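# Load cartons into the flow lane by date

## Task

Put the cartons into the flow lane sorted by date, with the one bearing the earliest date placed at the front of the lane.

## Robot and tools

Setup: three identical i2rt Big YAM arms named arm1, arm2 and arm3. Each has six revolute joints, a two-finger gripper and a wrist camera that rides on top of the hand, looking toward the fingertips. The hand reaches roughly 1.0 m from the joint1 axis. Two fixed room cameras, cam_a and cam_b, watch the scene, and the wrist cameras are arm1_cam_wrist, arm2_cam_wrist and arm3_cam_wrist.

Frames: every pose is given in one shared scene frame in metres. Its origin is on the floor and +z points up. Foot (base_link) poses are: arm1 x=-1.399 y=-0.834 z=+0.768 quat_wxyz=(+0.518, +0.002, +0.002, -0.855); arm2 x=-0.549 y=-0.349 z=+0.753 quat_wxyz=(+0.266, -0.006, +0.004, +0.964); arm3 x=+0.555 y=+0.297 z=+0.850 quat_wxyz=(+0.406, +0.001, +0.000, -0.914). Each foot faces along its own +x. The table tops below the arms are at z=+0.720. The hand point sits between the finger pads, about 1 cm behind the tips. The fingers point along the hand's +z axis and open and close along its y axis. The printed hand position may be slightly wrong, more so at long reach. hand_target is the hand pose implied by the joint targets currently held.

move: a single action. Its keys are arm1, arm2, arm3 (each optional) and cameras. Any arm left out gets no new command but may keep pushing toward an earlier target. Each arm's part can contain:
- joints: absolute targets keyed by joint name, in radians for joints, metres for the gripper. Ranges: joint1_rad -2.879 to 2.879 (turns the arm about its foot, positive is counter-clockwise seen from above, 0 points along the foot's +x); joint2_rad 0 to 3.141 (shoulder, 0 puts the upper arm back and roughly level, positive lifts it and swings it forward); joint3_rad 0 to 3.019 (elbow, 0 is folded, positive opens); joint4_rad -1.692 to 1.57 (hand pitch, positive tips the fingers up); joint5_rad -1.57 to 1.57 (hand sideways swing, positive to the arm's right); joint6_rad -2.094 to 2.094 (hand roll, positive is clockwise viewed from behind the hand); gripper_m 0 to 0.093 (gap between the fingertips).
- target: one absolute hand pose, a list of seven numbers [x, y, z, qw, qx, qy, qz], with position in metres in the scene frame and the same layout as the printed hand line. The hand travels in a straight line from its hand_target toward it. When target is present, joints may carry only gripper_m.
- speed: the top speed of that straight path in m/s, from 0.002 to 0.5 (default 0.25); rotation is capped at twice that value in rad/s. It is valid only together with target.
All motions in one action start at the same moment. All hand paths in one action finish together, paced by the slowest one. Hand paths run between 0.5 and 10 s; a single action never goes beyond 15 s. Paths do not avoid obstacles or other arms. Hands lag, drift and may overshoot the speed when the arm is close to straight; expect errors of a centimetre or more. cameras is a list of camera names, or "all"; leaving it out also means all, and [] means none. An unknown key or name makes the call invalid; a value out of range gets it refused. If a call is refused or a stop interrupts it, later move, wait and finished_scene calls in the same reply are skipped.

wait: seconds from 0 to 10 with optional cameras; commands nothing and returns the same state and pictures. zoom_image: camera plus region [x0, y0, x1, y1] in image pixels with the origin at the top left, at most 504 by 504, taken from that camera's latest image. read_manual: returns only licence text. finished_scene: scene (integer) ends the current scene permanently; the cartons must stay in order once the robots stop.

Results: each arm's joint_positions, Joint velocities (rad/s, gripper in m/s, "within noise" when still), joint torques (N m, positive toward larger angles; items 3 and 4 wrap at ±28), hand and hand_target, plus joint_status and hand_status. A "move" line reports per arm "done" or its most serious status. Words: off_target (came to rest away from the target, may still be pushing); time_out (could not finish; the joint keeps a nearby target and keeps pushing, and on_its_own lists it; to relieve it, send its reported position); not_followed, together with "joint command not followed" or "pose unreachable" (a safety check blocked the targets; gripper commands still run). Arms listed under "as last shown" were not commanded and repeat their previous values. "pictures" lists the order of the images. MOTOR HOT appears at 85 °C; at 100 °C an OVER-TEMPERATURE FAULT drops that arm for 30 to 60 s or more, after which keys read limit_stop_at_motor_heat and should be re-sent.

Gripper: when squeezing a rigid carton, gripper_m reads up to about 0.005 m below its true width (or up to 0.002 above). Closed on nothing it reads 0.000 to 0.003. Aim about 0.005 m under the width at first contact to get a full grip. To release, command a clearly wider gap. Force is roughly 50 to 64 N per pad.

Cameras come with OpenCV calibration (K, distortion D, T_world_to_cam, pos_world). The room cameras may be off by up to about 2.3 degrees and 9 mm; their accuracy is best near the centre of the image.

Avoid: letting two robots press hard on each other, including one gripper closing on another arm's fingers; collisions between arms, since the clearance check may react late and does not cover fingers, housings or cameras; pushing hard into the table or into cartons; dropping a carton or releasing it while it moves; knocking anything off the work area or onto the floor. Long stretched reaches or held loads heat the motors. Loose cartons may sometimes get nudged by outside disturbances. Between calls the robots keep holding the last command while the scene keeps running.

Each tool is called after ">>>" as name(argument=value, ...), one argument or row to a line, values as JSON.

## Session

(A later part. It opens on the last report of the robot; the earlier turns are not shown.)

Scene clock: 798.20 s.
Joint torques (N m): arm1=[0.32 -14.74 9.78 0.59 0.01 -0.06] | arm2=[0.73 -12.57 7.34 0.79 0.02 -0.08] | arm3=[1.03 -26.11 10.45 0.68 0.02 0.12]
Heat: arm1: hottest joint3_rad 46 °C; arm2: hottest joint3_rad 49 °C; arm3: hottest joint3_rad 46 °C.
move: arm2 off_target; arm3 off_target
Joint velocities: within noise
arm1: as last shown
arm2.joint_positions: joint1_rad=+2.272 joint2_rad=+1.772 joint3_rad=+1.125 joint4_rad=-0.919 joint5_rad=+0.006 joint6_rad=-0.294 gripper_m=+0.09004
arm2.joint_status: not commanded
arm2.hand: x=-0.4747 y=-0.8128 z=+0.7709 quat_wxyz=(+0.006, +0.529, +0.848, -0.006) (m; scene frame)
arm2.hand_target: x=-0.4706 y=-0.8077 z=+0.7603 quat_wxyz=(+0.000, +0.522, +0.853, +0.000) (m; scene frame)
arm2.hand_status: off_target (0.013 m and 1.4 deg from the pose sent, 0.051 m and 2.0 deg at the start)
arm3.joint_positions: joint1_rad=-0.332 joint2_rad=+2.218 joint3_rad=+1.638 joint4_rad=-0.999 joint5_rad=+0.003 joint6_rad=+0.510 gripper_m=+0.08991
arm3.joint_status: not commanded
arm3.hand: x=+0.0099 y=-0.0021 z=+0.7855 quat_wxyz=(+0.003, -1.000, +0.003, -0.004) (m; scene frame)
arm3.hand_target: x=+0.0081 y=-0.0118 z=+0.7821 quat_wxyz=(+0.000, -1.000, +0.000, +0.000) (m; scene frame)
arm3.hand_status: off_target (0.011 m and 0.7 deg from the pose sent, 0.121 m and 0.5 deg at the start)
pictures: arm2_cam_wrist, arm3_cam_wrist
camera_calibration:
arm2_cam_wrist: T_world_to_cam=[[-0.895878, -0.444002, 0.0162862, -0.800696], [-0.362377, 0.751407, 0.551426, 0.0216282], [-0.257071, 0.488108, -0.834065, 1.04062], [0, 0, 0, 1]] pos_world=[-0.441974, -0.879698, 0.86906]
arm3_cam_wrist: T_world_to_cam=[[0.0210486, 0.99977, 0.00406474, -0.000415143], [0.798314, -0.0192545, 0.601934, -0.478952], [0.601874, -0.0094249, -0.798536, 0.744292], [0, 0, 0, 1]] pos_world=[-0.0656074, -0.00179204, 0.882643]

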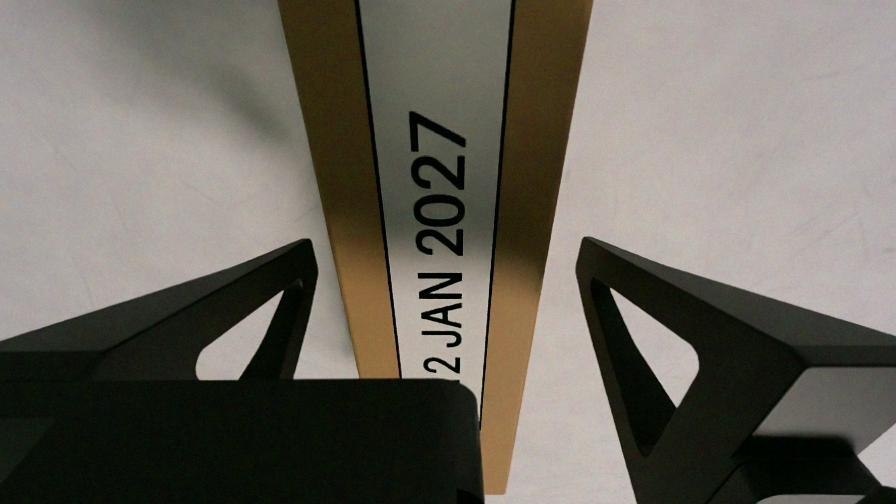

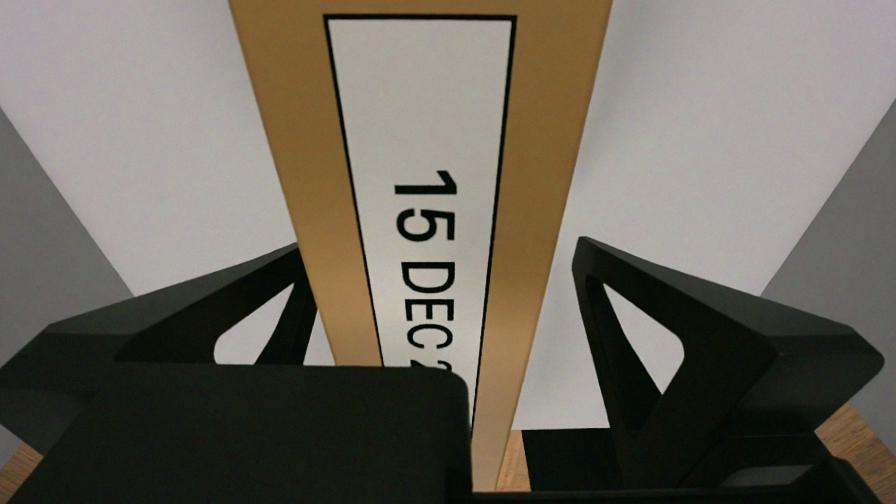

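>>> move(
  arm2={"target": [-0.4704, -0.8078, 0.754, 0, 0.5218, 0.8531, 0], "speed": 0.1},
  arm3={"target": [0.008, -0.016, 0.789, 0, -1, 0, 0], "speed": 0.1},
  cameras=[],
)

>>> move(
  arm2={"joints": {"gripper_m": 0.056}},
  arm3={"joints": {"gripper_m": 0.056}},
  cameras=[],
)

>>> move(
  arm2={"target": [-0.4704, -0.8078, 0.91, 0, 0.5218, 0.8531, 0], "speed": 0.3},
  arm3={"target": [0.008, -0.006, 0.92, 0, -1, 0, 0], "speed": 0.3},
  cameras=["arm2_cam_wrist", "arm3_cam_wrist"],
)

Scene clock: 806.03 s.
Joint torques (N m): arm1=[0.32 -14.8 9.8 0.58 0.02 -0.06] | arm2=[0.73 -12.28 6.93 0.73 0.02 -0.08] | arm3=[0.85 -26.64 11.4 0.1 0.02 0.15]
Heat: arm1: hottest joint3_rad 46 °C; arm2: hottest joint3_rad 48 °C; arm3: hottest joint3_rad 45 °C.
move: arm2 off_target; arm3 off_target
Joint velocities: within noise
arm1: as last shown
arm2.joint_positions: joint1_rad=+2.272 joint2_rad=+1.778 joint3_rad=+1.125 joint4_rad=-0.905 joint5_rad=+0.006 joint6_rad=-0.294 gripper_m=+0.09004
arm2.joint_status: not commanded
arm2.hand: x=-0.4742 y=-0.8158 z=+0.7684 quat_wxyz=(+0.009, +0.529, +0.848, -0.009) (m; scene frame)
arm2.hand_target: x=-0.4707 y=-0.8076 z=+0.7545 quat_wxyz=(+0.000, +0.522, +0.853, +0.000) (m; scene frame)
arm2.hand_status: off_target (0.017 m and 1.8 deg from the pose sent, 0.018 m and 1.4 deg at the start)
arm3.joint_positions: joint1_rad=-0.325 joint2_rad=+2.218 joint3_rad=+1.638 joint4_rad=-0.999 joint5_rad=+0.003 joint6_rad=+0.513 gripper_m=+0.08991
arm3.joint_status: not commanded
arm3.hand: x=+0.0120 y=-0.0058 z=+0.7855 quat_wxyz=(+0.003, -1.000, +0.001, -0.004) (m; scene frame)
arm3.hand_target: x=+0.0082 y=-0.0159 z=+0.7891 quat_wxyz=(+0.000, -1.000, +0.000, +0.000) (m; scene frame)
arm3.hand_status: off_target (0.011 m and 0.6 deg from the pose sent, 0.014 m and 0.7 deg at the start)
pictures: none
No camera images: "cameras" was empty.

Scene clock: 806.67 s.
Joint torques (N m): arm1=[0.38 -14.8 9.8 0.58 0.01 -0.06] | arm2=[0.62 -12.28 6.94 0.77 0.06 -0.08] | arm3=[0.97 -26.46 11.49 0.05 0.06 0.12]
Heat: arm1: hottest joint3_rad 46 °C; arm2: hottest joint3_rad 48 °C; arm3: hottest joint3_rad 45 °C.
move: arm2 off_target; arm3 done
Joint velocities: within noise
arm1: as last shown
arm2.joint_positions: joint1_rad=+2.274 joint2_rad=+1.778 joint3_rad=+1.125 joint4_rad=-0.904 joint5_rad=+0.005 joint6_rad=-0.294 gripper_m=+0.06066
arm2.joint_status: gripper_m off_target (ended at +0.06068, target +0.05600)
arm2.hand: x=-0.4732 y=-0.8157 z=+0.7684 quat_wxyz=(+0.010, +0.528, +0.849, -0.009) (m; scene frame)
arm2.hand_target: x=-0.4706 y=-0.8076 z=+0.7545 quat_wxyz=(+0.000, +0.522, +0.853, +0.000) (m; scene frame)
arm2.hand_status: not commanded
arm3.joint_positions: joint1_rad=-0.324 joint2_rad=+2.218 joint3_rad=+1.638 joint4_rad=-0.999 joint5_rad=+0.001 joint6_rad=+0.515 gripper_m=+0.05858
arm3.joint_status: all done
arm3.hand: x=+0.0123 y=-0.0065 z=+0.7855 quat_wxyz=(+0.003, -1.000, +0.002, -0.004) (m; scene frame)
arm3.hand_target: x=+0.0083 y=-0.0160 z=+0.7891 quat_wxyz=(+0.000, -1.000, +0.000, +0.000) (m; scene frame)
arm3.hand_status: not commanded
pictures: none
No camera images: "cameras" was empty.

Scene clock: 808.13 s.
Joint torques (N m): arm1=[0.32 -14.86 9.8 0.58 0.01 -0.06] | arm2=[0.73 -12.04 14.09 -0.21 0.01 -0.05] | arm3=[-0.15 -26.58 14.72 -0.02 0.08 -0.02]
Heat: arm1: hottest joint3_rad 46 °C; arm2: hottest joint3_rad 48 °C; arm3: hottest joint3_rad 45 °C.
move: arm2 off_target; arm3 off_target
Joint velocities: within noise
arm1.joint_positions: joint1_rad=+1.005 joint2_rad=+1.501 joint3_rad=+1.693 joint4_rad=-1.501 joint5_rad=+0.005 joint6_rad=+0.008 gripper_m=+0.08995
arm1.joint_status: not commanded
arm1.hand: x=-1.1494 y=-1.2710 z=+1.1146 quat_wxyz=(-0.112, -0.500, -0.856, +0.064) (m; scene frame)
arm1.hand_target: x=-1.1509 y=-1.2732 z=+1.1177 quat_wxyz=(-0.115, -0.498, -0.857, +0.067) (m; scene frame)
arm1.hand_status: not commanded
arm2.joint_positions: joint1_rad=+2.274 joint2_rad=+1.599 joint3_rad=+1.256 joint4_rad=-1.283 joint5_rad=+0.006 joint6_rad=-0.294 gripper_m=+0.06066
arm2.joint_status: not commanded
arm2.hand: x=-0.4785 y=-0.7886 z=+0.8921 quat_wxyz=(-0.013, +0.528, +0.849, +0.016) (m; scene frame)
arm2.hand_target: x=-0.4706 y=-0.8066 z=+0.9102 quat_wxyz=(+0.000, +0.522, +0.853, +0.000) (m; scene frame)
arm2.hand_status: off_target (0.028 m and 2.5 deg from the pose sent, 0.142 m and 1.8 deg at the start)
arm3.joint_positions: joint1_rad=-0.324 joint2_rad=+2.062 joint3_rad=+1.701 joint4_rad=-1.251 joint5_rad=+0.002 joint6_rad=+0.515 gripper_m=+0.05852
arm3.joint_status: not commanded
arm3.hand: x=+0.0244 y=+0.0005 z=+0.9008 quat_wxyz=(+0.011, -1.000, +0.001, -0.018) (m; scene frame)
arm3.hand_target: x=+0.0089 y=-0.0055 z=+0.9201 quat_wxyz=(+0.000, -1.000, +0.000, +0.000) (m; scene frame)
arm3.hand_status: off_target (0.026 m and 2.5 deg from the pose sent, 0.135 m and 0.6 deg at the start)
pictures: arm2_cam_wrist, arm3_cam_wrist
camera_calibration:
arm2_cam_wrist: T_world_to_cam=[[-0.894609, -0.44685, -0.000986002, -0.781561], [-0.358862, 0.717135, 0.597441, -0.131165], [-0.266259, 0.534829, -0.801913, 1.13265], [0, 0, 0, 1]] pos_world=[-0.444683, -0.860951, 0.985879]
arm3_cam_wrist: T_world_to_cam=[[0.0184177, 0.999636, 0.0197252, -0.0177529], [0.780502, -0.0267048, 0.624583, -0.579774], [0.624882, 0.00389216, -0.780709, 0.810965], [0, 0, 0, 1]] pos_world=[-0.0539166, -0.0008927, 0.995595]

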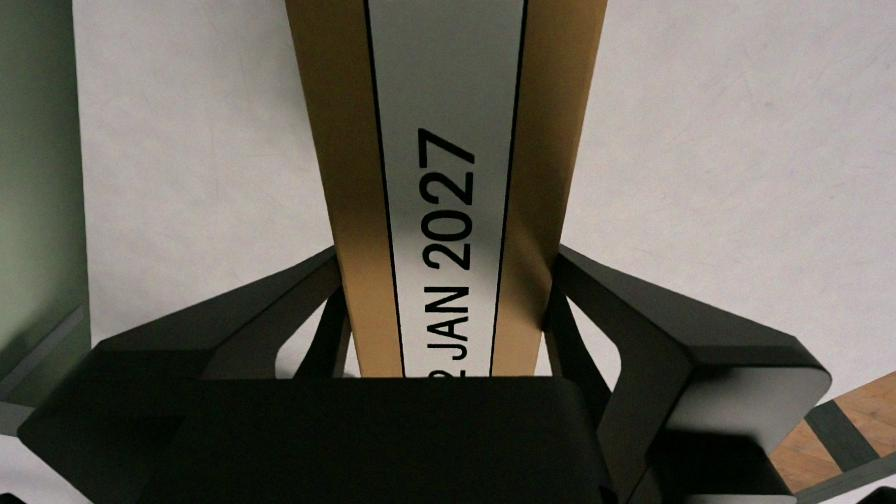

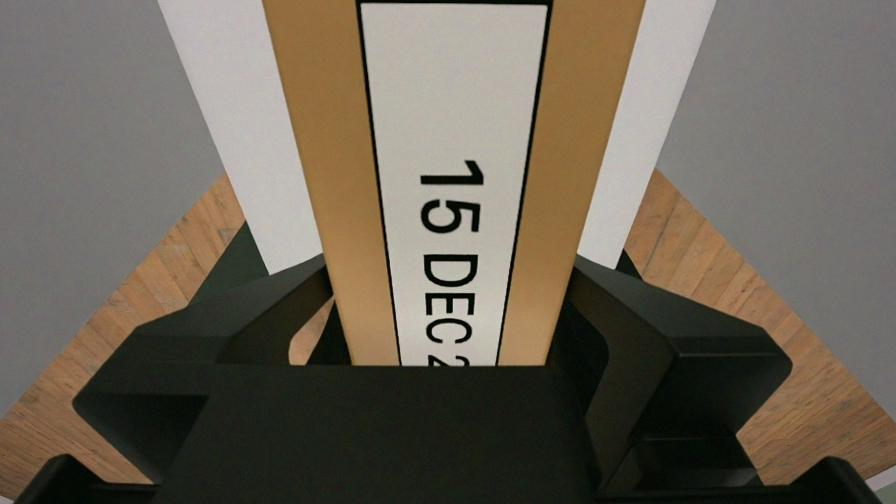

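>>> move(
  arm2={"joints": {"joint1_rad": -1.68, "joint2_rad": 1.452, "joint3_rad": 1.235, "joint4_rad": -1.301, "joint5_rad": 0, "joint6_rad": 0.923}},
  arm3={"target": [0.25, 0.0, 0.97, 0, -1, 0, 0], "speed": 0.35},
  cameras=["arm2_cam_wrist", "cam_b"],
)

Scene clock: 816.20 s.
Joint torques (N m): arm1=[0.38 -14.8 9.78 0.58 0.01 -0.06] | arm2=[-0.32 -12.57 9.29 -0.01 -0.03 0.08] | arm3=[0.44 -18.02 10.4 0.28 0.2 0.14]
Heat: arm1: hottest joint3_rad 46 °C; arm2: hottest joint3_rad 49 °C; arm3: hottest joint3_rad 46 °C.
move: arm2 done; arm3 done
Joint velocities: within noise
arm1: as last shown
arm2.joint_positions: joint1_rad=-1.677 joint2_rad=+1.469 joint3_rad=+1.243 joint4_rad=-1.293 joint5_rad=+0.001 joint6_rad=+0.914 gripper_m=+0.06072
arm2.joint_status: all done
arm2.hand: x=-0.2874 y=+0.0007 z=+0.9343 quat_wxyz=(-0.021, +0.006, -1.000, -0.014) (m; scene frame)
arm2.hand_target: x=-0.2901 y=-0.0041 z=+0.9383 quat_wxyz=(-0.021, +0.000, -1.000, -0.015) (m; scene frame)
arm2.hand_status: not commanded
arm3.joint_positions: joint1_rad=-0.068 joint2_rad=+1.542 joint3_rad=+1.128 joint4_rad=-1.178 joint5_rad=-0.002 joint6_rad=+0.767 gripper_m=+0.05852
arm3.joint_status: not commanded
arm3.hand: x=+0.2498 y=+0.0032 z=+0.9613 quat_wxyz=(+0.006, -1.000, -0.001, -0.009) (m; scene frame)
arm3.hand_target: x=+0.2501 y=+0.0000 z=+0.9698 quat_wxyz=(+0.000, -1.000, +0.000, +0.000) (m; scene frame)
arm3.hand_status: done (0.009 m and 1.3 deg from the pose sent, 0.236 m and 2.4 deg at the start)
pictures: arm2_cam_wrist, cam_b
camera_calibration:
arm2_cam_wrist: T_world_to_cam=[[0.0164137, -0.999748, -0.0153057, 0.01767], [-0.84762, -0.0220324, 0.530145, -0.730867], [-0.530349, 0.00427182, -0.847769, 0.762585], [0, 0, 0, 1]] pos_world=[-0.215351, -0.00169485, 1.03423]

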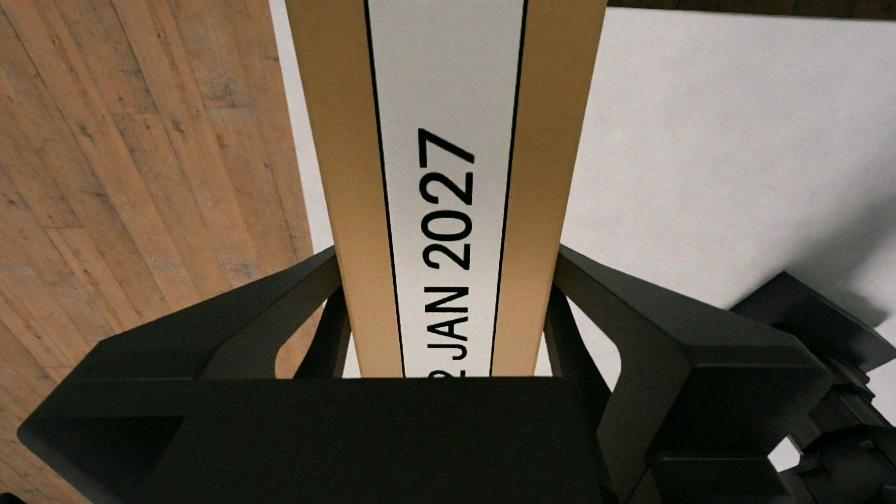

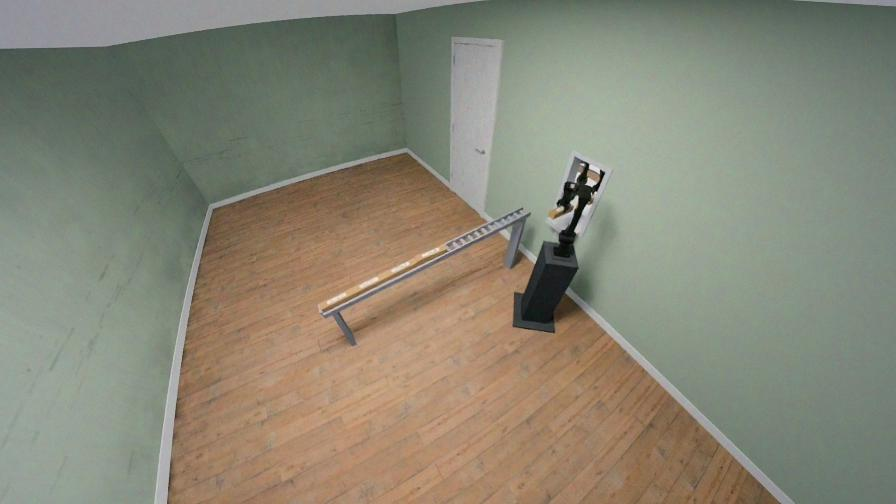

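>>> move(
  arm3={"joints": {"joint1_rad": 0.926, "joint2_rad": 2.135, "joint3_rad": 1.775, "joint4_rad": -1.16, "joint5_rad": 0.086, "joint6_rad": 1.752}},
  cameras=["arm3_cam_wrist"],
)

>>> move(
  arm2={"target": [0.02, -0.003, 0.89, 0, 0, -1, 0], "speed": 0.25},
  cameras=[],
)

Scene clock: 845.60 s.
Joint torques (N m): arm1=[0.32 -14.74 9.77 0.58 0.02 -0.06] | arm2=[-0.32 -12.63 9.31 -0.01 0 0.08] | arm3=[0.5 -27.93 14.87 0.01 0.24 0.15]
Heat: arm1: hottest joint3_rad 46 °C; arm2: hottest joint3_rad 49 °C; arm3: hottest joint3_rad 45 °C.
move: arm3 done
Joint velocities: arm1=[-0.015 -0.005 -0.022 -0.007 -0.022 -0.168 0] | arm2=[within noise] | arm3=[within noise]
arm1, arm2: as last shown
arm3.joint_positions: joint1_rad=+0.922 joint2_rad=+2.143 joint3_rad=+1.719 joint4_rad=-1.154 joint5_rad=+0.084 joint6_rad=+1.744 gripper_m=+0.05852
arm3.joint_status: all done
arm3.hand: x=+0.6575 y=-0.3246 z=+0.8597 quat_wxyz=(-0.004, -0.999, -0.008, +0.041) (m; scene frame)
arm3.hand_target: x=+0.6635 y=-0.3452 z=+0.8850 quat_wxyz=(-0.033, -0.999, -0.004, +0.037) (m; scene frame)
arm3.hand_status: not commanded
pictures: arm3_cam_wrist
camera_calibration:
arm3_cam_wrist: T_world_to_cam=[[-0.0000164861, 0.999937, -0.011241, 0.335175], [0.849321, 0.00594785, 0.527844, -1.00843], [0.527877, -0.00953847, -0.849267, 0.502946], [0, 0, 0, 1]] pos_world=[0.590995, -0.324359, 0.963199]

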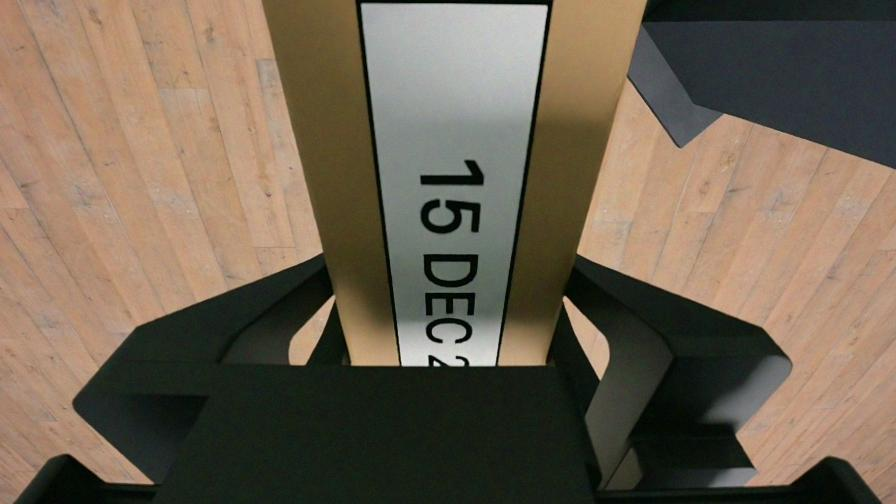

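Scene clock: 847.97 s.
Joint torques (N m): arm1=[0.38 -14.86 9.78 0.58 0.02 -0.06] | arm2=[-0.15 -20.6 15.57 -0.35 -0.07 -0.12] | arm3=[0.32 -27.81 14.94 0.02 0.25 0.13]
Heat: arm1: hottest joint3_rad 46 °C; arm2: hottest joint3_rad 50 °C; arm3: hottest joint3_rad 45 °C.
move: arm2 off_target
Joint velocities: within noise
arm1, arm3: as last shown
arm2.joint_positions: joint1_rad=-2.062 joint2_rad=+2.131 joint3_rad=+1.989 joint4_rad=-1.481 joint5_rad=-0.012 joint6_rad=+0.552 gripper_m=+0.06071
arm2.joint_status: not commanded
arm2.hand: x=+0.0034 y=-0.0144 z=+0.8702 quat_wxyz=(+0.021, -0.006, -1.000, +0.014) (m; scene frame)
arm2.hand_target: x=+0.0186 y=-0.0038 z=+0.8904 quat_wxyz=(-0.001, +0.000, -1.000, +0.000) (m; scene frame)
arm2.hand_status: off_target (0.028 m and 3.0 deg from the pose sent, 0.311 m and 3.0 deg at the start)
pictures: none
No camera images: "cameras" was empty.

>>> move(
  arm3={"target": [0.664, -0.3355, 0.797, -0.0079, -0.9990, 0.0003, 0.0436], "speed": 0.15},
  arm2={"target": [0.022, -0.003, 0.81, 0, 0, -1, 0], "speed": 0.15},
  cameras=["arm3_cam_wrist"],
)

Scene clock: 853.37 s.
Joint torques (N m): arm1=[0.26 -14.74 9.8 0.58 0.02 -0.06] | arm2=[-0.15 -22.71 9.8 0.61 -0.07 -0.11] | arm3=[0.79 -27.69 10.17 0.55 0.3 0.13]
Heat: arm1: hottest joint3_rad 46 °C; arm2: hottest joint3_rad 52 °C; arm3: hottest joint3_rad 46 °C.
move: arm2 done; arm3 done
Joint velocities: within noise
arm1: as last shown
arm2.joint_positions: joint1_rad=-2.062 joint2_rad=+2.198 joint3_rad=+1.940 joint4_rad=-1.326 joint5_rad=-0.013 joint6_rad=+0.551 gripper_m=+0.06071
arm2.joint_status: not commanded
arm2.hand: x=+0.0204 y=-0.0052 z=+0.8084 quat_wxyz=(+0.004, -0.006, -1.000, +0.004) (m; scene frame)
arm2.hand_target: x=+0.0219 y=-0.0030 z=+0.8100 quat_wxyz=(+0.000, +0.000, -1.000, +0.000) (m; scene frame)
arm2.hand_status: done (0.003 m and 0.9 deg from the pose sent, 0.064 m and 3.0 deg at the start)
arm3.joint_positions: joint1_rad=+0.922 joint2_rad=+2.248 joint3_rad=+1.711 joint4_rad=-1.055 joint5_rad=+0.087 joint6_rad=+1.759 gripper_m=+0.05852
arm3.joint_status: not commanded
arm3.hand: x=+0.6581 y=-0.3294 z=+0.7929 quat_wxyz=(+0.002, -0.999, +0.000, +0.044) (m; scene frame)
arm3.hand_target: x=+0.6641 y=-0.3353 z=+0.7970 quat_wxyz=(-0.008, -0.999, +0.000, +0.044) (m; scene frame)
arm3.hand_status: done (0.009 m and 1.2 deg from the pose sent, 0.064 m and 1.0 deg at the start)
pictures: arm3_cam_wrist
camera_calibration:
arm3_cam_wrist: T_world_to_cam=[[0.0154564, 0.99988, 0.000388603, 0.319843], [0.851989, -0.0133737, 0.523388, -0.978246], [0.523331, -0.00775863, -0.852094, 0.451735], [0, 0, 0, 1]] pos_world=[0.592105, -0.329383, 0.896799]

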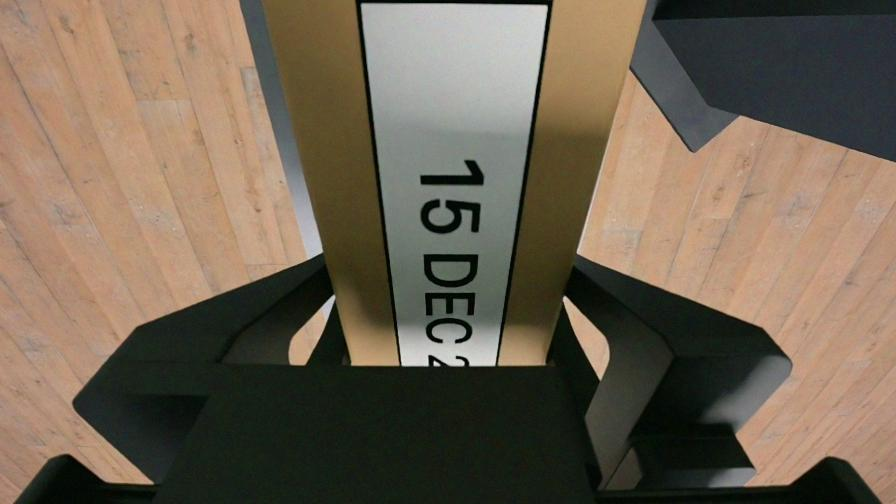

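>>> move(
  arm3={"target": [0.664, -0.3375, 0.778, -0.0079, -0.9990, 0.0003, 0.0436], "speed": 0.08},
  arm2={"target": [0.022, -0.003, 0.782, 0, 0, -1, 0], "speed": 0.08},
  cameras=["arm3_cam_wrist"],
)

Scene clock: 857.43 s.
Joint torques (N m): arm1=[0.32 -14.74 9.77 0.58 0.02 -0.05] | arm2=[-0.15 -20.95 9.05 0.65 -0.11 -0.12] | arm3=[0.62 -26.87 10.24 0.59 0.32 0.14]
Heat: arm1: hottest joint3_rad 46 °C; arm2: hottest joint3_rad 51 °C; arm3: hottest joint3_rad 46 °C.
move: arm2 off_target; arm3 done
Joint velocities: within noise
arm1: as last shown
arm2.joint_positions: joint1_rad=-2.062 joint2_rad=+2.204 joint3_rad=+1.913 joint4_rad=-1.267 joint5_rad=-0.012 joint6_rad=+0.551 gripper_m=+0.06071
arm2.joint_status: not commanded
arm2.hand: x=+0.0244 y=-0.0031 z=+0.7947 quat_wxyz=(-0.007, -0.006, -1.000, -0.003) (m; scene frame)
arm2.hand_target: x=+0.0218 y=-0.0031 z=+0.7822 quat_wxyz=(+0.000, +0.000, -1.000, +0.000) (m; scene frame)
arm2.hand_status: off_target (0.013 m and 1.1 deg from the pose sent, 0.027 m and 0.9 deg at the start)
arm3.joint_positions: joint1_rad=+0.922 joint2_rad=+2.268 joint3_rad=+1.711 joint4_rad=-1.026 joint5_rad=+0.087 joint6_rad=+1.759 gripper_m=+0.05852
arm3.joint_status: not commanded
arm3.hand: x=+0.6587 y=-0.3326 z=+0.7806 quat_wxyz=(-0.002, -0.999, +0.000, +0.043) (m; scene frame)
arm3.hand_target: x=+0.6640 y=-0.3373 z=+0.7780 quat_wxyz=(-0.008, -0.999, +0.000, +0.044) (m; scene frame)
arm3.hand_status: done (0.008 m and 0.6 deg from the pose sent, 0.018 m and 1.2 deg at the start)
pictures: arm3_cam_wrist
camera_calibration:
arm3_cam_wrist: T_world_to_cam=[[0.0154793, 0.999844, -0.00855401, 0.329921], [0.851121, -0.00868617, 0.524898, -0.971424], [0.524741, -0.0154056, -0.851122, 0.436571], [0, 0, 0, 1]] pos_world=[0.592605, -0.331582, 0.884296]

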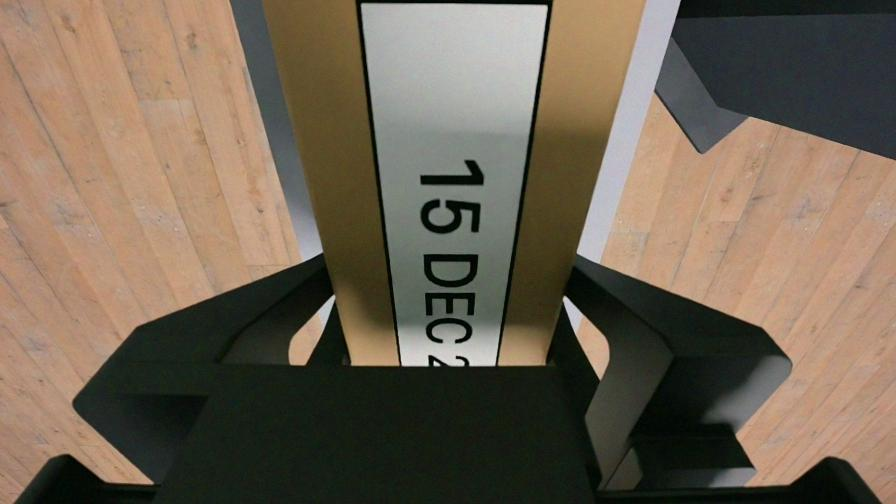

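>>> move(
  arm3={"target": [0.664, -0.3365, 0.766, -0.0079, -0.9990, 0.0003, 0.0436], "speed": 0.08},
  arm2={"joints": {"gripper_m": 0.09}},
  cameras=[],
)

>>> move(
  arm3={"joints": {"gripper_m": 0.068}},
  cameras=["arm3_cam_wrist"],
)

>>> move(
  arm3={"target": [0.66, -0.334, 0.90, 0, -0.999, 0, 0.0436], "speed": 0.3},
  arm2={"target": [0.022, -0.004, 0.93, 0, 0, -1, 0], "speed": 0.3},
  cameras=["arm3_cam_wrist"],
)

Scene clock: 861.83 s.
Joint torques (N m): arm1=[0.32 -14.74 9.8 0.58 0.01 -0.06] | arm2=[-0.15 -20.6 9.05 0.66 -0.05 -0.11] | arm3=[0.79 -26.29 9.51 0.61 0.32 0.14]
Heat: arm1: hottest joint3_rad 46 °C; arm2: hottest joint3_rad 50 °C; arm3: hottest joint3_rad 45 °C.
move: arm2 done; arm3 off_target
Joint velocities: within noise
arm1: as last shown
arm2.joint_positions: joint1_rad=-2.062 joint2_rad=+2.204 joint3_rad=+1.913 joint4_rad=-1.267 joint5_rad=-0.013 joint6_rad=+0.551 gripper_m=+0.08994
arm2.joint_status: all done
arm2.hand: x=+0.0243 y=-0.0030 z=+0.7947 quat_wxyz=(-0.007, -0.006, -1.000, -0.003) (m; scene frame)
arm2.hand_target: x=+0.0218 y=-0.0031 z=+0.7822 quat_wxyz=(+0.000, +0.000, -1.000, +0.000) (m; scene frame)
arm2.hand_status: not commanded
arm3.joint_positions: joint1_rad=+0.922 joint2_rad=+2.275 joint3_rad=+1.711 joint4_rad=-1.004 joint5_rad=+0.087 joint6_rad=+1.759 gripper_m=+0.05852
arm3.joint_status: not commanded
arm3.hand: x=+0.6595 y=-0.3364 z=+0.7759 quat_wxyz=(-0.009, -0.999, +0.000, +0.041) (m; scene frame)
arm3.hand_target: x=+0.6639 y=-0.3362 z=+0.7660 quat_wxyz=(-0.008, -0.999, +0.000, +0.044) (m; scene frame)
arm3.hand_status: off_target (0.011 m and 0.3 deg from the pose sent, 0.016 m and 0.6 deg at the start)
pictures: none
No camera images: "cameras" was empty.

Scene clock: 862.30 s.
Joint torques (N m): arm1=[0.26 -14.74 9.78 0.58 0.01 -0.06] | arm2=[-0.09 -20.84 8.98 0.65 -0.05 -0.11] | arm3=[0.85 -26.75 9.48 0.62 0.28 0.13]
Heat: arm1: hottest joint3_rad 46 °C; arm2: hottest joint3_rad 50 °C; arm3: hottest joint3_rad 45 °C.
move: arm3 done
Joint velocities: within noise
arm1, arm2: as last shown
arm3.joint_positions: joint1_rad=+0.922 joint2_rad=+2.275 joint3_rad=+1.711 joint4_rad=-1.004 joint5_rad=+0.088 joint6_rad=+1.759 gripper_m=+0.06783
arm3.joint_status: all done
arm3.hand: x=+0.6593 y=-0.3365 z=+0.7759 quat_wxyz=(-0.010, -0.999, +0.000, +0.042) (m; scene frame)
arm3.hand_target: x=+0.6638 y=-0.3362 z=+0.7660 quat_wxyz=(-0.008, -0.999, +0.000, +0.044) (m; scene frame)
arm3.hand_status: not commanded
pictures: arm3_cam_wrist
camera_calibration:
arm3_cam_wrist: T_world_to_cam=[[0.01556, 0.999615, -0.0229674, 0.344825], [0.850264, -0.00114158, 0.526355, -0.967516], [0.526126, -0.0277184, -0.849955, 0.426273], [0, 0, 0, 1]] pos_world=[0.593005, -0.333981, 0.879489]

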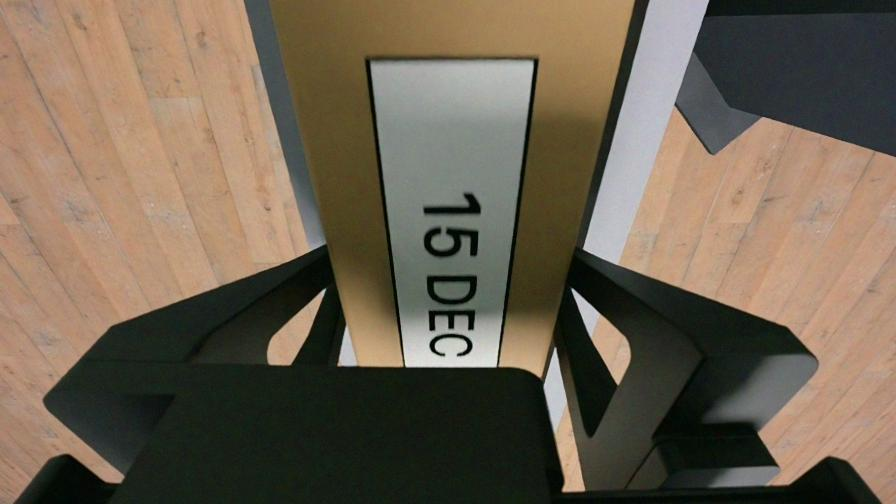

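Scene clock: 863.93 s.
Joint torques (N m): arm1=[0.38 -14.74 9.78 0.59 0.02 -0.06] | arm2=[-0.44 -19.37 14.28 0.05 -0.05 -0.12] | arm3=[0.26 -25.05 13.22 -0.09 0.16 0.08]
Heat: arm1: hottest joint3_rad 46 °C; arm2: hottest joint3_rad 50 °C; arm3: hottest joint3_rad 45 °C.
move: arm2 off_target; arm3 done
Joint velocities: within noise
arm1.joint_positions: joint1_rad=+1.005 joint2_rad=+1.501 joint3_rad=+1.693 joint4_rad=-1.501 joint5_rad=+0.005 joint6_rad=+0.008 gripper_m=+0.08995
arm1.joint_status: not commanded
arm1.hand: x=-1.1494 y=-1.2710 z=+1.1146 quat_wxyz=(-0.112, -0.500, -0.856, +0.064) (m; scene frame)
arm1.hand_target: x=-1.1509 y=-1.2732 z=+1.1177 quat_wxyz=(-0.115, -0.498, -0.857, +0.067) (m; scene frame)
arm1.hand_status: not commanded
arm2.joint_positions: joint1_rad=-2.062 joint2_rad=+2.123 joint3_rad=+2.120 joint4_rad=-1.590 joint5_rad=-0.013 joint6_rad=+0.548 gripper_m=+0.08994
arm2.joint_status: not commanded
arm2.hand: x=+0.0105 y=-0.0090 z=+0.9244 quat_wxyz=(+0.008, -0.004, -1.000, +0.006) (m; scene frame)
arm2.hand_target: x=+0.0215 y=-0.0043 z=+0.9299 quat_wxyz=(-0.001, +0.000, -1.000, +0.000) (m; scene frame)
arm2.hand_status: off_target (0.014 m and 1.3 deg from the pose sent, 0.135 m and 1.1 deg at the start)
arm3.joint_positions: joint1_rad=+0.922 joint2_rad=+2.112 joint3_rad=+1.780 joint4_rad=-1.259 joint5_rad=+0.088 joint6_rad=+1.759 gripper_m=+0.06794
arm3.joint_status: not commanded
arm3.hand: x=+0.6570 y=-0.3257 z=+0.9006 quat_wxyz=(+0.002, -0.999, +0.000, +0.044) (m; scene frame)
arm3.hand_target: x=+0.6599 y=-0.3338 z=+0.9001 quat_wxyz=(+0.000, -0.999, +0.000, +0.044) (m; scene frame)
arm3.hand_status: done (0.009 m and 0.2 deg from the pose sent, 0.124 m and 1.1 deg at the start)
pictures: arm3_cam_wrist
camera_calibration:
arm3_cam_wrist: T_world_to_cam=[[0.0154378, 0.999881, -0.000570332, 0.316892], [0.852527, -0.0128646, 0.522524, -1.03299], [0.522455, -0.00855283, -0.852624, 0.544849], [0, 0, 0, 1]] pos_world=[0.591105, -0.325483, 1.0045]

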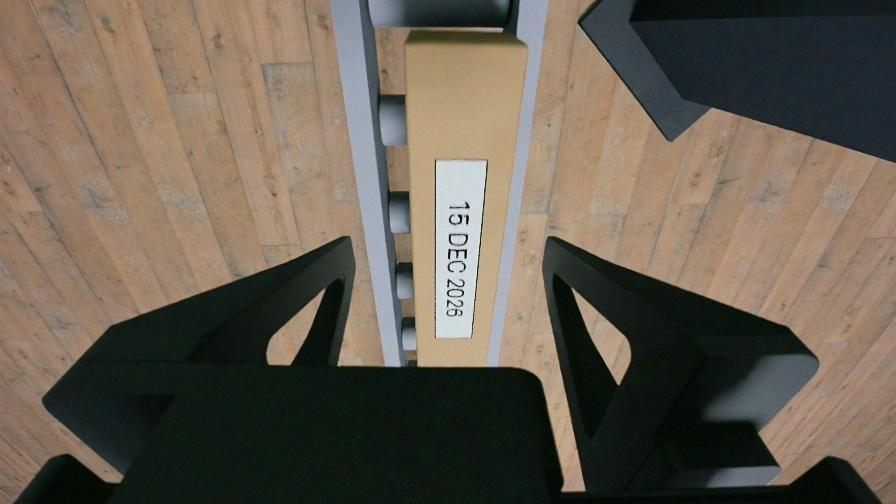

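>>> move(
  arm2={"target": [-0.32, -0.015, 0.95, 0, 0, -1, 0], "speed": 0.4},
  arm3={"joints": {"joint1_rad": -0.110, "joint2_rad": 1.667, "joint3_rad": 1.11, "joint4_rad": -1.004, "joint5_rad": 0, "joint6_rad": 0.726, "gripper_m": 0.09}},
  cameras=[],
)

>>> move(
  arm3={"target": [-0.006, -0.012, 0.86, 0, -1, 0, 0], "speed": 0.3},
  cameras=["arm3_cam_wrist", "cam_b"],
)

Scene clock: 872.00 s.
Joint torques (N m): arm1=[0.26 -14.74 9.78 0.58 0.01 -0.05] | arm2=[0.38 -10.05 8.76 0.69 0.12 0.04] | arm3=[-0.21 -17.32 9.76 0.57 0.01 -0.03]
Heat: arm1: hottest joint3_rad 46 °C; arm2: hottest joint3_rad 50 °C; arm3: hottest joint3_rad 46 °C.
move: arm2 done; arm3 done
Joint velocities: within noise
arm1: as last shown
arm2.joint_positions: joint1_rad=-1.651 joint2_rad=+1.407 joint3_rad=+1.237 joint4_rad=-1.390 joint5_rad=-0.016 joint6_rad=+0.947 gripper_m=+0.08994
arm2.joint_status: not commanded
arm2.hand: x=-0.3166 y=-0.0146 z=+0.9563 quat_wxyz=(-0.001, +0.002, -1.000, -0.003) (m; scene frame)
arm2.hand_target: x=-0.3200 y=-0.0150 z=+0.9501 quat_wxyz=(+0.000, +0.000, -1.000, +0.000) (m; scene frame)
arm2.hand_status: done (0.007 m and 0.5 deg from the pose sent, 0.332 m and 1.3 deg at the start)
arm3.joint_positions: joint1_rad=-0.104 joint2_rad=+1.660 joint3_rad=+1.105 joint4_rad=-1.008 joint5_rad=+0.002 joint6_rad=+0.734 gripper_m=+0.08991
arm3.joint_status: all done
arm3.hand: x=+0.2193 y=-0.0025 z=+0.9040 quat_wxyz=(-0.002, -1.000, +0.001, +0.003) (m; scene frame)
arm3.hand_target: x=+0.2159 y=-0.0026 z=+0.9024 quat_wxyz=(-0.003, -1.000, +0.000, +0.002) (m; scene frame)
arm3.hand_status: not commanded
pictures: none
No camera images: "cameras" was empty.

Scene clock: 873.83 s.
Joint torques (N m): arm1=[0.26 -14.8 9.8 0.59 0.01 -0.05] | arm2=[0.32 -9.93 8.76 0.69 0.12 0.09] | arm3=[0.21 -23.82 14.17 0.1 0.03 -0.02]
Heat: arm1: hottest joint3_rad 46 °C; arm2: hottest joint3_rad 50 °C; arm3: hottest joint3_rad 46 °C.
move: arm3 off_target
Joint velocities: within noise
arm1, arm2: as last shown
arm2.joint_positions: joint1_rad=-1.651 joint2_rad=+1.407 joint3_rad=+1.237 joint4_rad=-1.390 joint5_rad=-0.016 joint6_rad=+0.948 gripper_m=+0.08994
arm3.joint_positions: joint1_rad=-0.328 joint2_rad=+2.126 joint3_rad=+1.706 joint4_rad=-1.153 joint5_rad=+0.002 joint6_rad=+0.514 gripper_m=+0.08991
arm3.joint_status: not commanded
arm3.hand: x=+0.0059 y=-0.0071 z=+0.8636 quat_wxyz=(+0.002, -1.000, +0.003, -0.001) (m; scene frame)
arm3.hand_target: x=-0.0056 y=-0.0118 z=+0.8602 quat_wxyz=(+0.000, -1.000, +0.000, +0.001) (m; scene frame)
arm3.hand_status: off_target (0.013 m and 0.4 deg from the pose sent, 0.230 m and 0.4 deg at the start)
pictures: arm3_cam_wrist, cam_b
camera_calibration:
arm3_cam_wrist: T_world_to_cam=[[0.0214828, 0.999769, 0.00066925, 0.00723391], [0.801438, -0.0176213, 0.597818, -0.519231], [0.597692, -0.0123064, -0.801631, 0.81176], [0, 0, 0, 1]] pos_world=[-0.0692059, -0.00639189, 0.961133]

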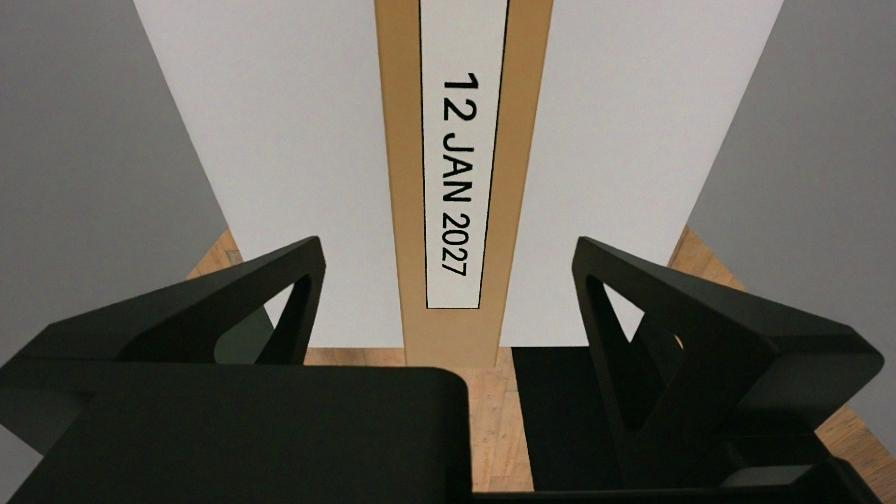

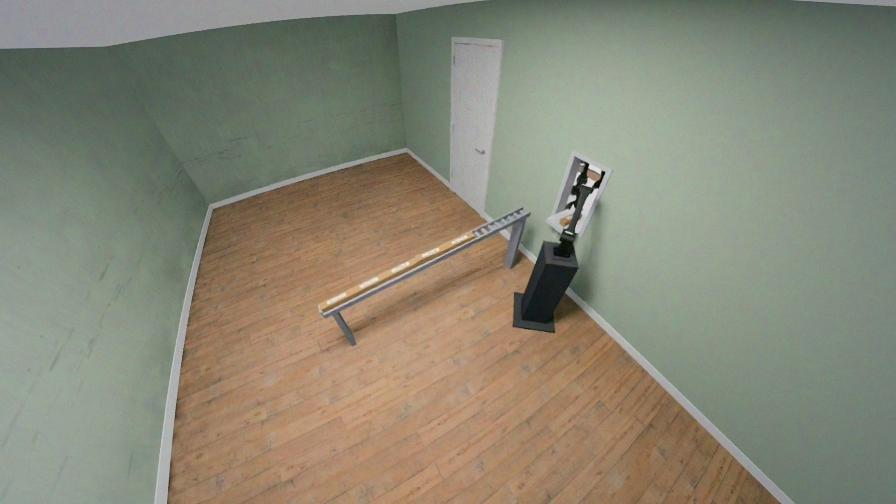

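>>> move(
  arm3={"target": [-0.002, -0.006, 0.787, 0, -1, 0, 0], "speed": 0.25},
  cameras=["arm3_cam_wrist"],
)

>>> move(
  arm3={"joints": {"gripper_m": 0.056}},
  cameras=[],
)

>>> move(
  arm3={"target": [0.0, -0.003, 0.93, 0, -1, 0, 0], "speed": 0.35},
  cameras=[],
)

>>> move(
  arm3={"target": [0.25, 0.0, 0.97, 0, -1, 0, 0], "speed": 0.35},
  cameras=[],
)

>>> move(
  arm3={"joints": {"joint1_rad": 0.93, "joint2_rad": 2.135, "joint3_rad": 1.785, "joint4_rad": -1.155, "joint5_rad": 0.086, "joint6_rad": 1.759}},
  cameras=["arm3_cam_wrist"],
)

Scene clock: 884.93 s.
Joint torques (N m): arm1=[0.26 -14.8 9.78 0.58 0.01 -0.06] | arm2=[0.38 -10.05 8.76 0.66 0.12 0.09] | arm3=[-0.91 -25.52 9.92 0.62 0.03 -0.02]
Heat: arm1: hottest joint3_rad 46 °C; arm2: hottest joint3_rad 50 °C; arm3: hottest joint3_rad 46 °C.
move: arm3 off_target
Joint velocities: within noise
arm1, arm2: as last shown
arm3.joint_positions: joint1_rad=-0.328 joint2_rad=+2.217 joint3_rad=+1.673 joint4_rad=-1.020 joint5_rad=+0.002 joint6_rad=+0.508 gripper_m=+0.08991
arm3.joint_status: not commanded
arm3.hand: x=+0.0016 y=-0.0095 z=+0.7975 quat_wxyz=(-0.001, -1.000, +0.000, +0.003) (m; scene frame)
arm3.hand_target: x=-0.0018 y=-0.0060 z=+0.7871 quat_wxyz=(+0.000, -1.000, +0.000, +0.000) (m; scene frame)
arm3.hand_status: off_target (0.012 m and 0.3 deg from the pose sent, 0.077 m and 0.4 deg at the start)
pictures: arm3_cam_wrist
camera_calibration:
arm3_cam_wrist: T_world_to_cam=[[0.0161115, 0.999863, -0.003844, 0.0133943], [0.806259, -0.0107179, 0.591466, -0.471281], [0.591344, -0.0126287, -0.806321, 0.764981], [0, 0, 0, 1]] pos_world=[-0.0726074, -0.0087829, 0.895618]

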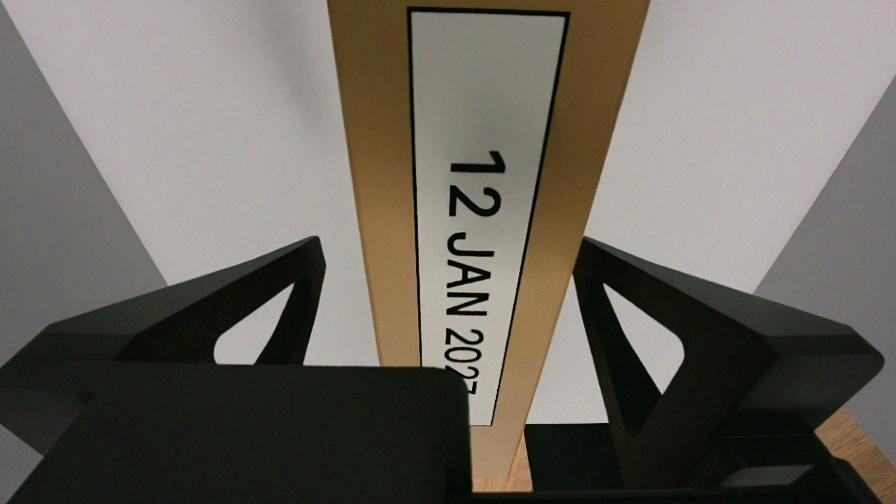

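Scene clock: 885.57 s.
Joint torques (N m): arm1=[0.44 -14.8 9.78 0.57 0.01 -0.06] | arm2=[0.32 -10.05 8.77 0.68 0.12 0.09] | arm3=[-0.79 -25.47 9.95 0.68 0 -0.02]
Heat: arm1: hottest joint3_rad 46 °C; arm2: hottest joint3_rad 50 °C; arm3: hottest joint3_rad 46 °C.
move: arm3 done
Joint velocities: within noise
arm1, arm2: as last shown
arm3.joint_positions: joint1_rad=-0.329 joint2_rad=+2.217 joint3_rad=+1.673 joint4_rad=-1.020 joint5_rad=+0.003 joint6_rad=+0.508 gripper_m=+0.05850
arm3.joint_status: all done
arm3.hand: x=+0.0014 y=-0.0092 z=+0.7975 quat_wxyz=(+0.000, -1.000, +0.000, +0.003) (m; scene frame)
arm3.hand_target: x=-0.0018 y=-0.0060 z=+0.7871 quat_wxyz=(+0.000, -1.000, +0.000, +0.000) (m; scene frame)
arm3.hand_status: not commanded
pictures: none
No camera images: "cameras" was empty.

Scene clock: 887.00 s.
Joint torques (N m): arm1=[0.32 -14.74 9.8 0.58 0.01 -0.06] | arm2=[0.32 -9.99 8.76 0.68 0.12 0.09] | arm3=[-0.67 -26.34 14.86 -0.05 0.02 -0.03]
Heat: arm1: hottest joint3_rad 46 °C; arm2: hottest joint3_rad 50 °C; arm3: hottest joint3_rad 46 °C.
move: arm3 off_target
Joint velocities: within noise
arm1, arm2: as last shown
arm3.joint_positions: joint1_rad=-0.329 joint2_rad=+2.065 joint3_rad=+1.740 joint4_rad=-1.282 joint5_rad=+0.003 joint6_rad=+0.506 gripper_m=+0.05843
arm3.joint_status: not commanded
arm3.hand: x=+0.0173 y=-0.0003 z=+0.9127 quat_wxyz=(+0.010, -1.000, -0.001, -0.017) (m; scene frame)
arm3.hand_target: x=+0.0009 y=-0.0025 z=+0.9301 quat_wxyz=(+0.000, -1.000, +0.000, +0.000) (m; scene frame)
arm3.hand_status: off_target (0.025 m and 2.2 deg from the pose sent, 0.133 m and 0.3 deg at the start; pose on its path clipped on 4 of 43 steps)
pictures: none
No camera images: "cameras" was empty.

Scene clock: 888.77 s.
Joint torques (N m): arm1=[0.32 -14.68 9.8 0.58 0.02 -0.06] | arm2=[0.32 -9.99 8.77 0.69 0.12 0.09] | arm3=[0.73 -17.85 10.32 0.62 0.21 0.15]
Heat: arm1: hottest joint3_rad 46 °C; arm2: hottest joint3_rad 50 °C; arm3: hottest joint3_rad 46 °C.
move: arm3 done
Joint velocities: within noise
arm1, arm2: as last shown
arm3.joint_positions: joint1_rad=-0.068 joint2_rad=+1.542 joint3_rad=+1.129 joint4_rad=-1.185 joint5_rad=-0.002 joint6_rad=+0.767 gripper_m=+0.05843
arm3.joint_status: not commanded
arm3.hand: x=+0.2509 y=+0.0042 z=+0.9616 quat_wxyz=(+0.009, -1.000, -0.001, -0.011) (m; scene frame)
arm3.hand_target: x=+0.2500 y=+0.0001 z=+0.9700 quat_wxyz=(+0.000, -1.000, +0.000, +0.000) (m; scene frame)
arm3.hand_status: done (0.009 m and 1.6 deg from the pose sent, 0.240 m and 2.2 deg at the start)
pictures: none
No camera images: "cameras" was empty.

Scene clock: 890.70 s.
Joint torques (N m): arm1=[0.32 -14.86 9.8 0.58 0.01 -0.06] | arm2=[0.44 -10.05 8.77 0.69 0.12 0.09] | arm3=[0.21 -27.93 15.04 -0.02 0.24 0.15]
Heat: arm1: hottest joint3_rad 47 °C; arm2: hottest joint3_rad 50 °C; arm3: hottest joint3_rad 46 °C.
move: arm3 done
Joint velocities: within noise
arm1, arm2: as last shown
arm3.joint_positions: joint1_rad=+0.926 joint2_rad=+2.143 joint3_rad=+1.729 joint4_rad=-1.148 joint5_rad=+0.085 joint6_rad=+1.751 gripper_m=+0.05843
arm3.joint_status: all done
arm3.hand: x=+0.6608 y=-0.3293 z=+0.8633 quat_wxyz=(-0.012, -0.999, -0.006, +0.040) (m; scene frame)
arm3.hand_target: x=+0.6671 y=-0.3497 z=+0.8887 quat_wxyz=(-0.040, -0.999, -0.002, +0.035) (m; scene frame)
arm3.hand_status: not commanded
pictures: arm3_cam_wrist
camera_calibration:
arm3_cam_wrist: T_world_to_cam=[[0.00347693, 0.999631, -0.0269257, 0.351102], [0.847991, 0.0113234, 0.529889, -1.01227], [0.529998, -0.0246751, -0.84764, 0.496377], [0, 0, 0, 1]] pos_world=[0.594097, -0.327262, 0.966593]

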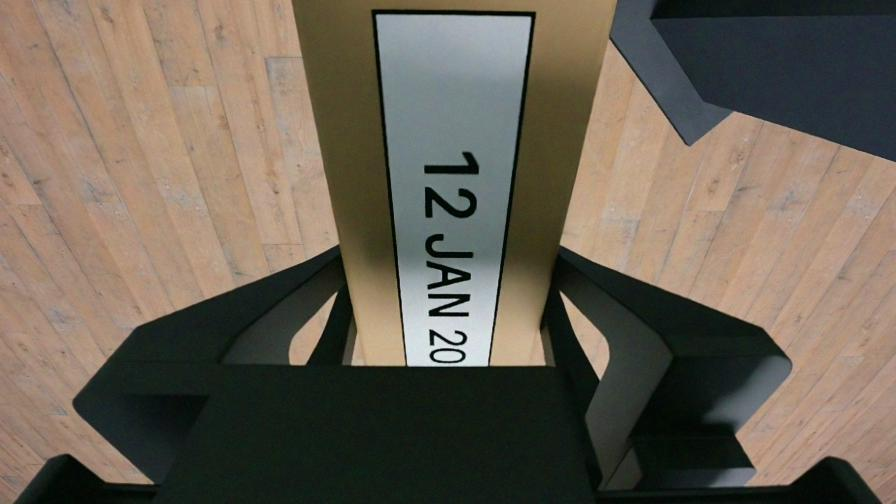

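>>> move(
  arm3={"target": [0.667, -0.3385, 0.808, -0.0079, -0.9990, 0.0003, 0.0436], "speed": 0.15},
  cameras=["arm3_cam_wrist"],
)

Scene clock: 895.10 s.
Joint torques (N m): arm1=[0.32 -14.86 9.8 0.58 0.01 -0.06] | arm2=[0.32 -10.05 8.77 0.69 0.12 0.09] | arm3=[0.67 -27.87 10.66 0.4 0.29 0.14]
Heat: arm1: hottest joint3_rad 47 °C; arm2: hottest joint3_rad 50 °C; arm3: hottest joint3_rad 46 °C.
move: arm3 off_target
Joint velocities: within noise
arm1.joint_positions: joint1_rad=+1.005 joint2_rad=+1.501 joint3_rad=+1.693 joint4_rad=-1.501 joint5_rad=+0.005 joint6_rad=+0.008 gripper_m=+0.08995
arm1.joint_status: not commanded
arm1.hand: x=-1.1494 y=-1.2710 z=+1.1146 quat_wxyz=(-0.112, -0.500, -0.856, +0.064) (m; scene frame)
arm1.hand_target: x=-1.1509 y=-1.2732 z=+1.1177 quat_wxyz=(-0.115, -0.498, -0.857, +0.067) (m; scene frame)
arm1.hand_status: not commanded
arm2: as last shown
arm3.joint_positions: joint1_rad=+0.926 joint2_rad=+2.241 joint3_rad=+1.729 joint4_rad=-1.083 joint5_rad=+0.087 joint6_rad=+1.763 gripper_m=+0.05843
arm3.joint_status: not commanded
arm3.hand: x=+0.6608 y=-0.3308 z=+0.8026 quat_wxyz=(+0.004, -0.999, +0.000, +0.044) (m; scene frame)
arm3.hand_target: x=+0.6670 y=-0.3384 z=+0.8082 quat_wxyz=(-0.008, -0.999, +0.000, +0.043) (m; scene frame)
arm3.hand_status: off_target (0.011 m and 1.4 deg from the pose sent, 0.056 m and 0.9 deg at the start)
pictures: arm3_cam_wrist
camera_calibration:
arm3_cam_wrist: T_world_to_cam=[[0.0150347, 0.999878, 0.00420067, 0.318389], [0.85242, -0.0150132, 0.522641, -0.985941], [0.522641, -0.00427704, -0.852542, 0.460439], [0, 0, 0, 1]] pos_world=[0.595005, -0.331183, 0.9065]

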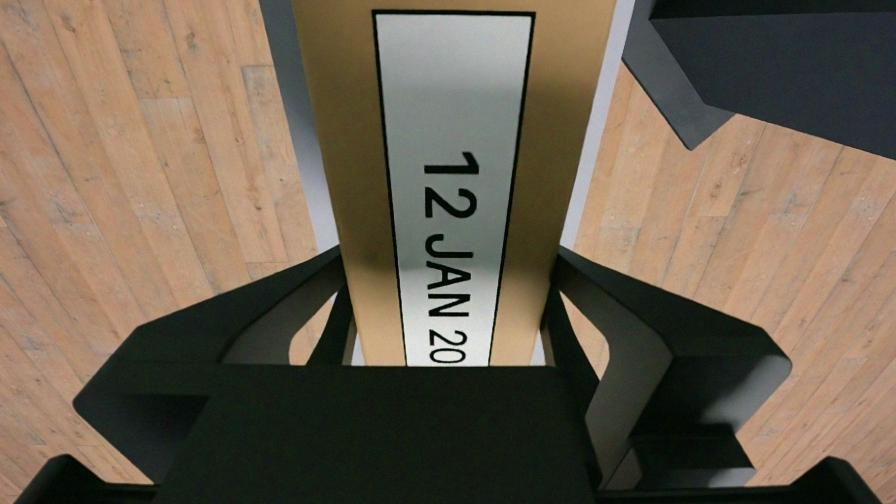

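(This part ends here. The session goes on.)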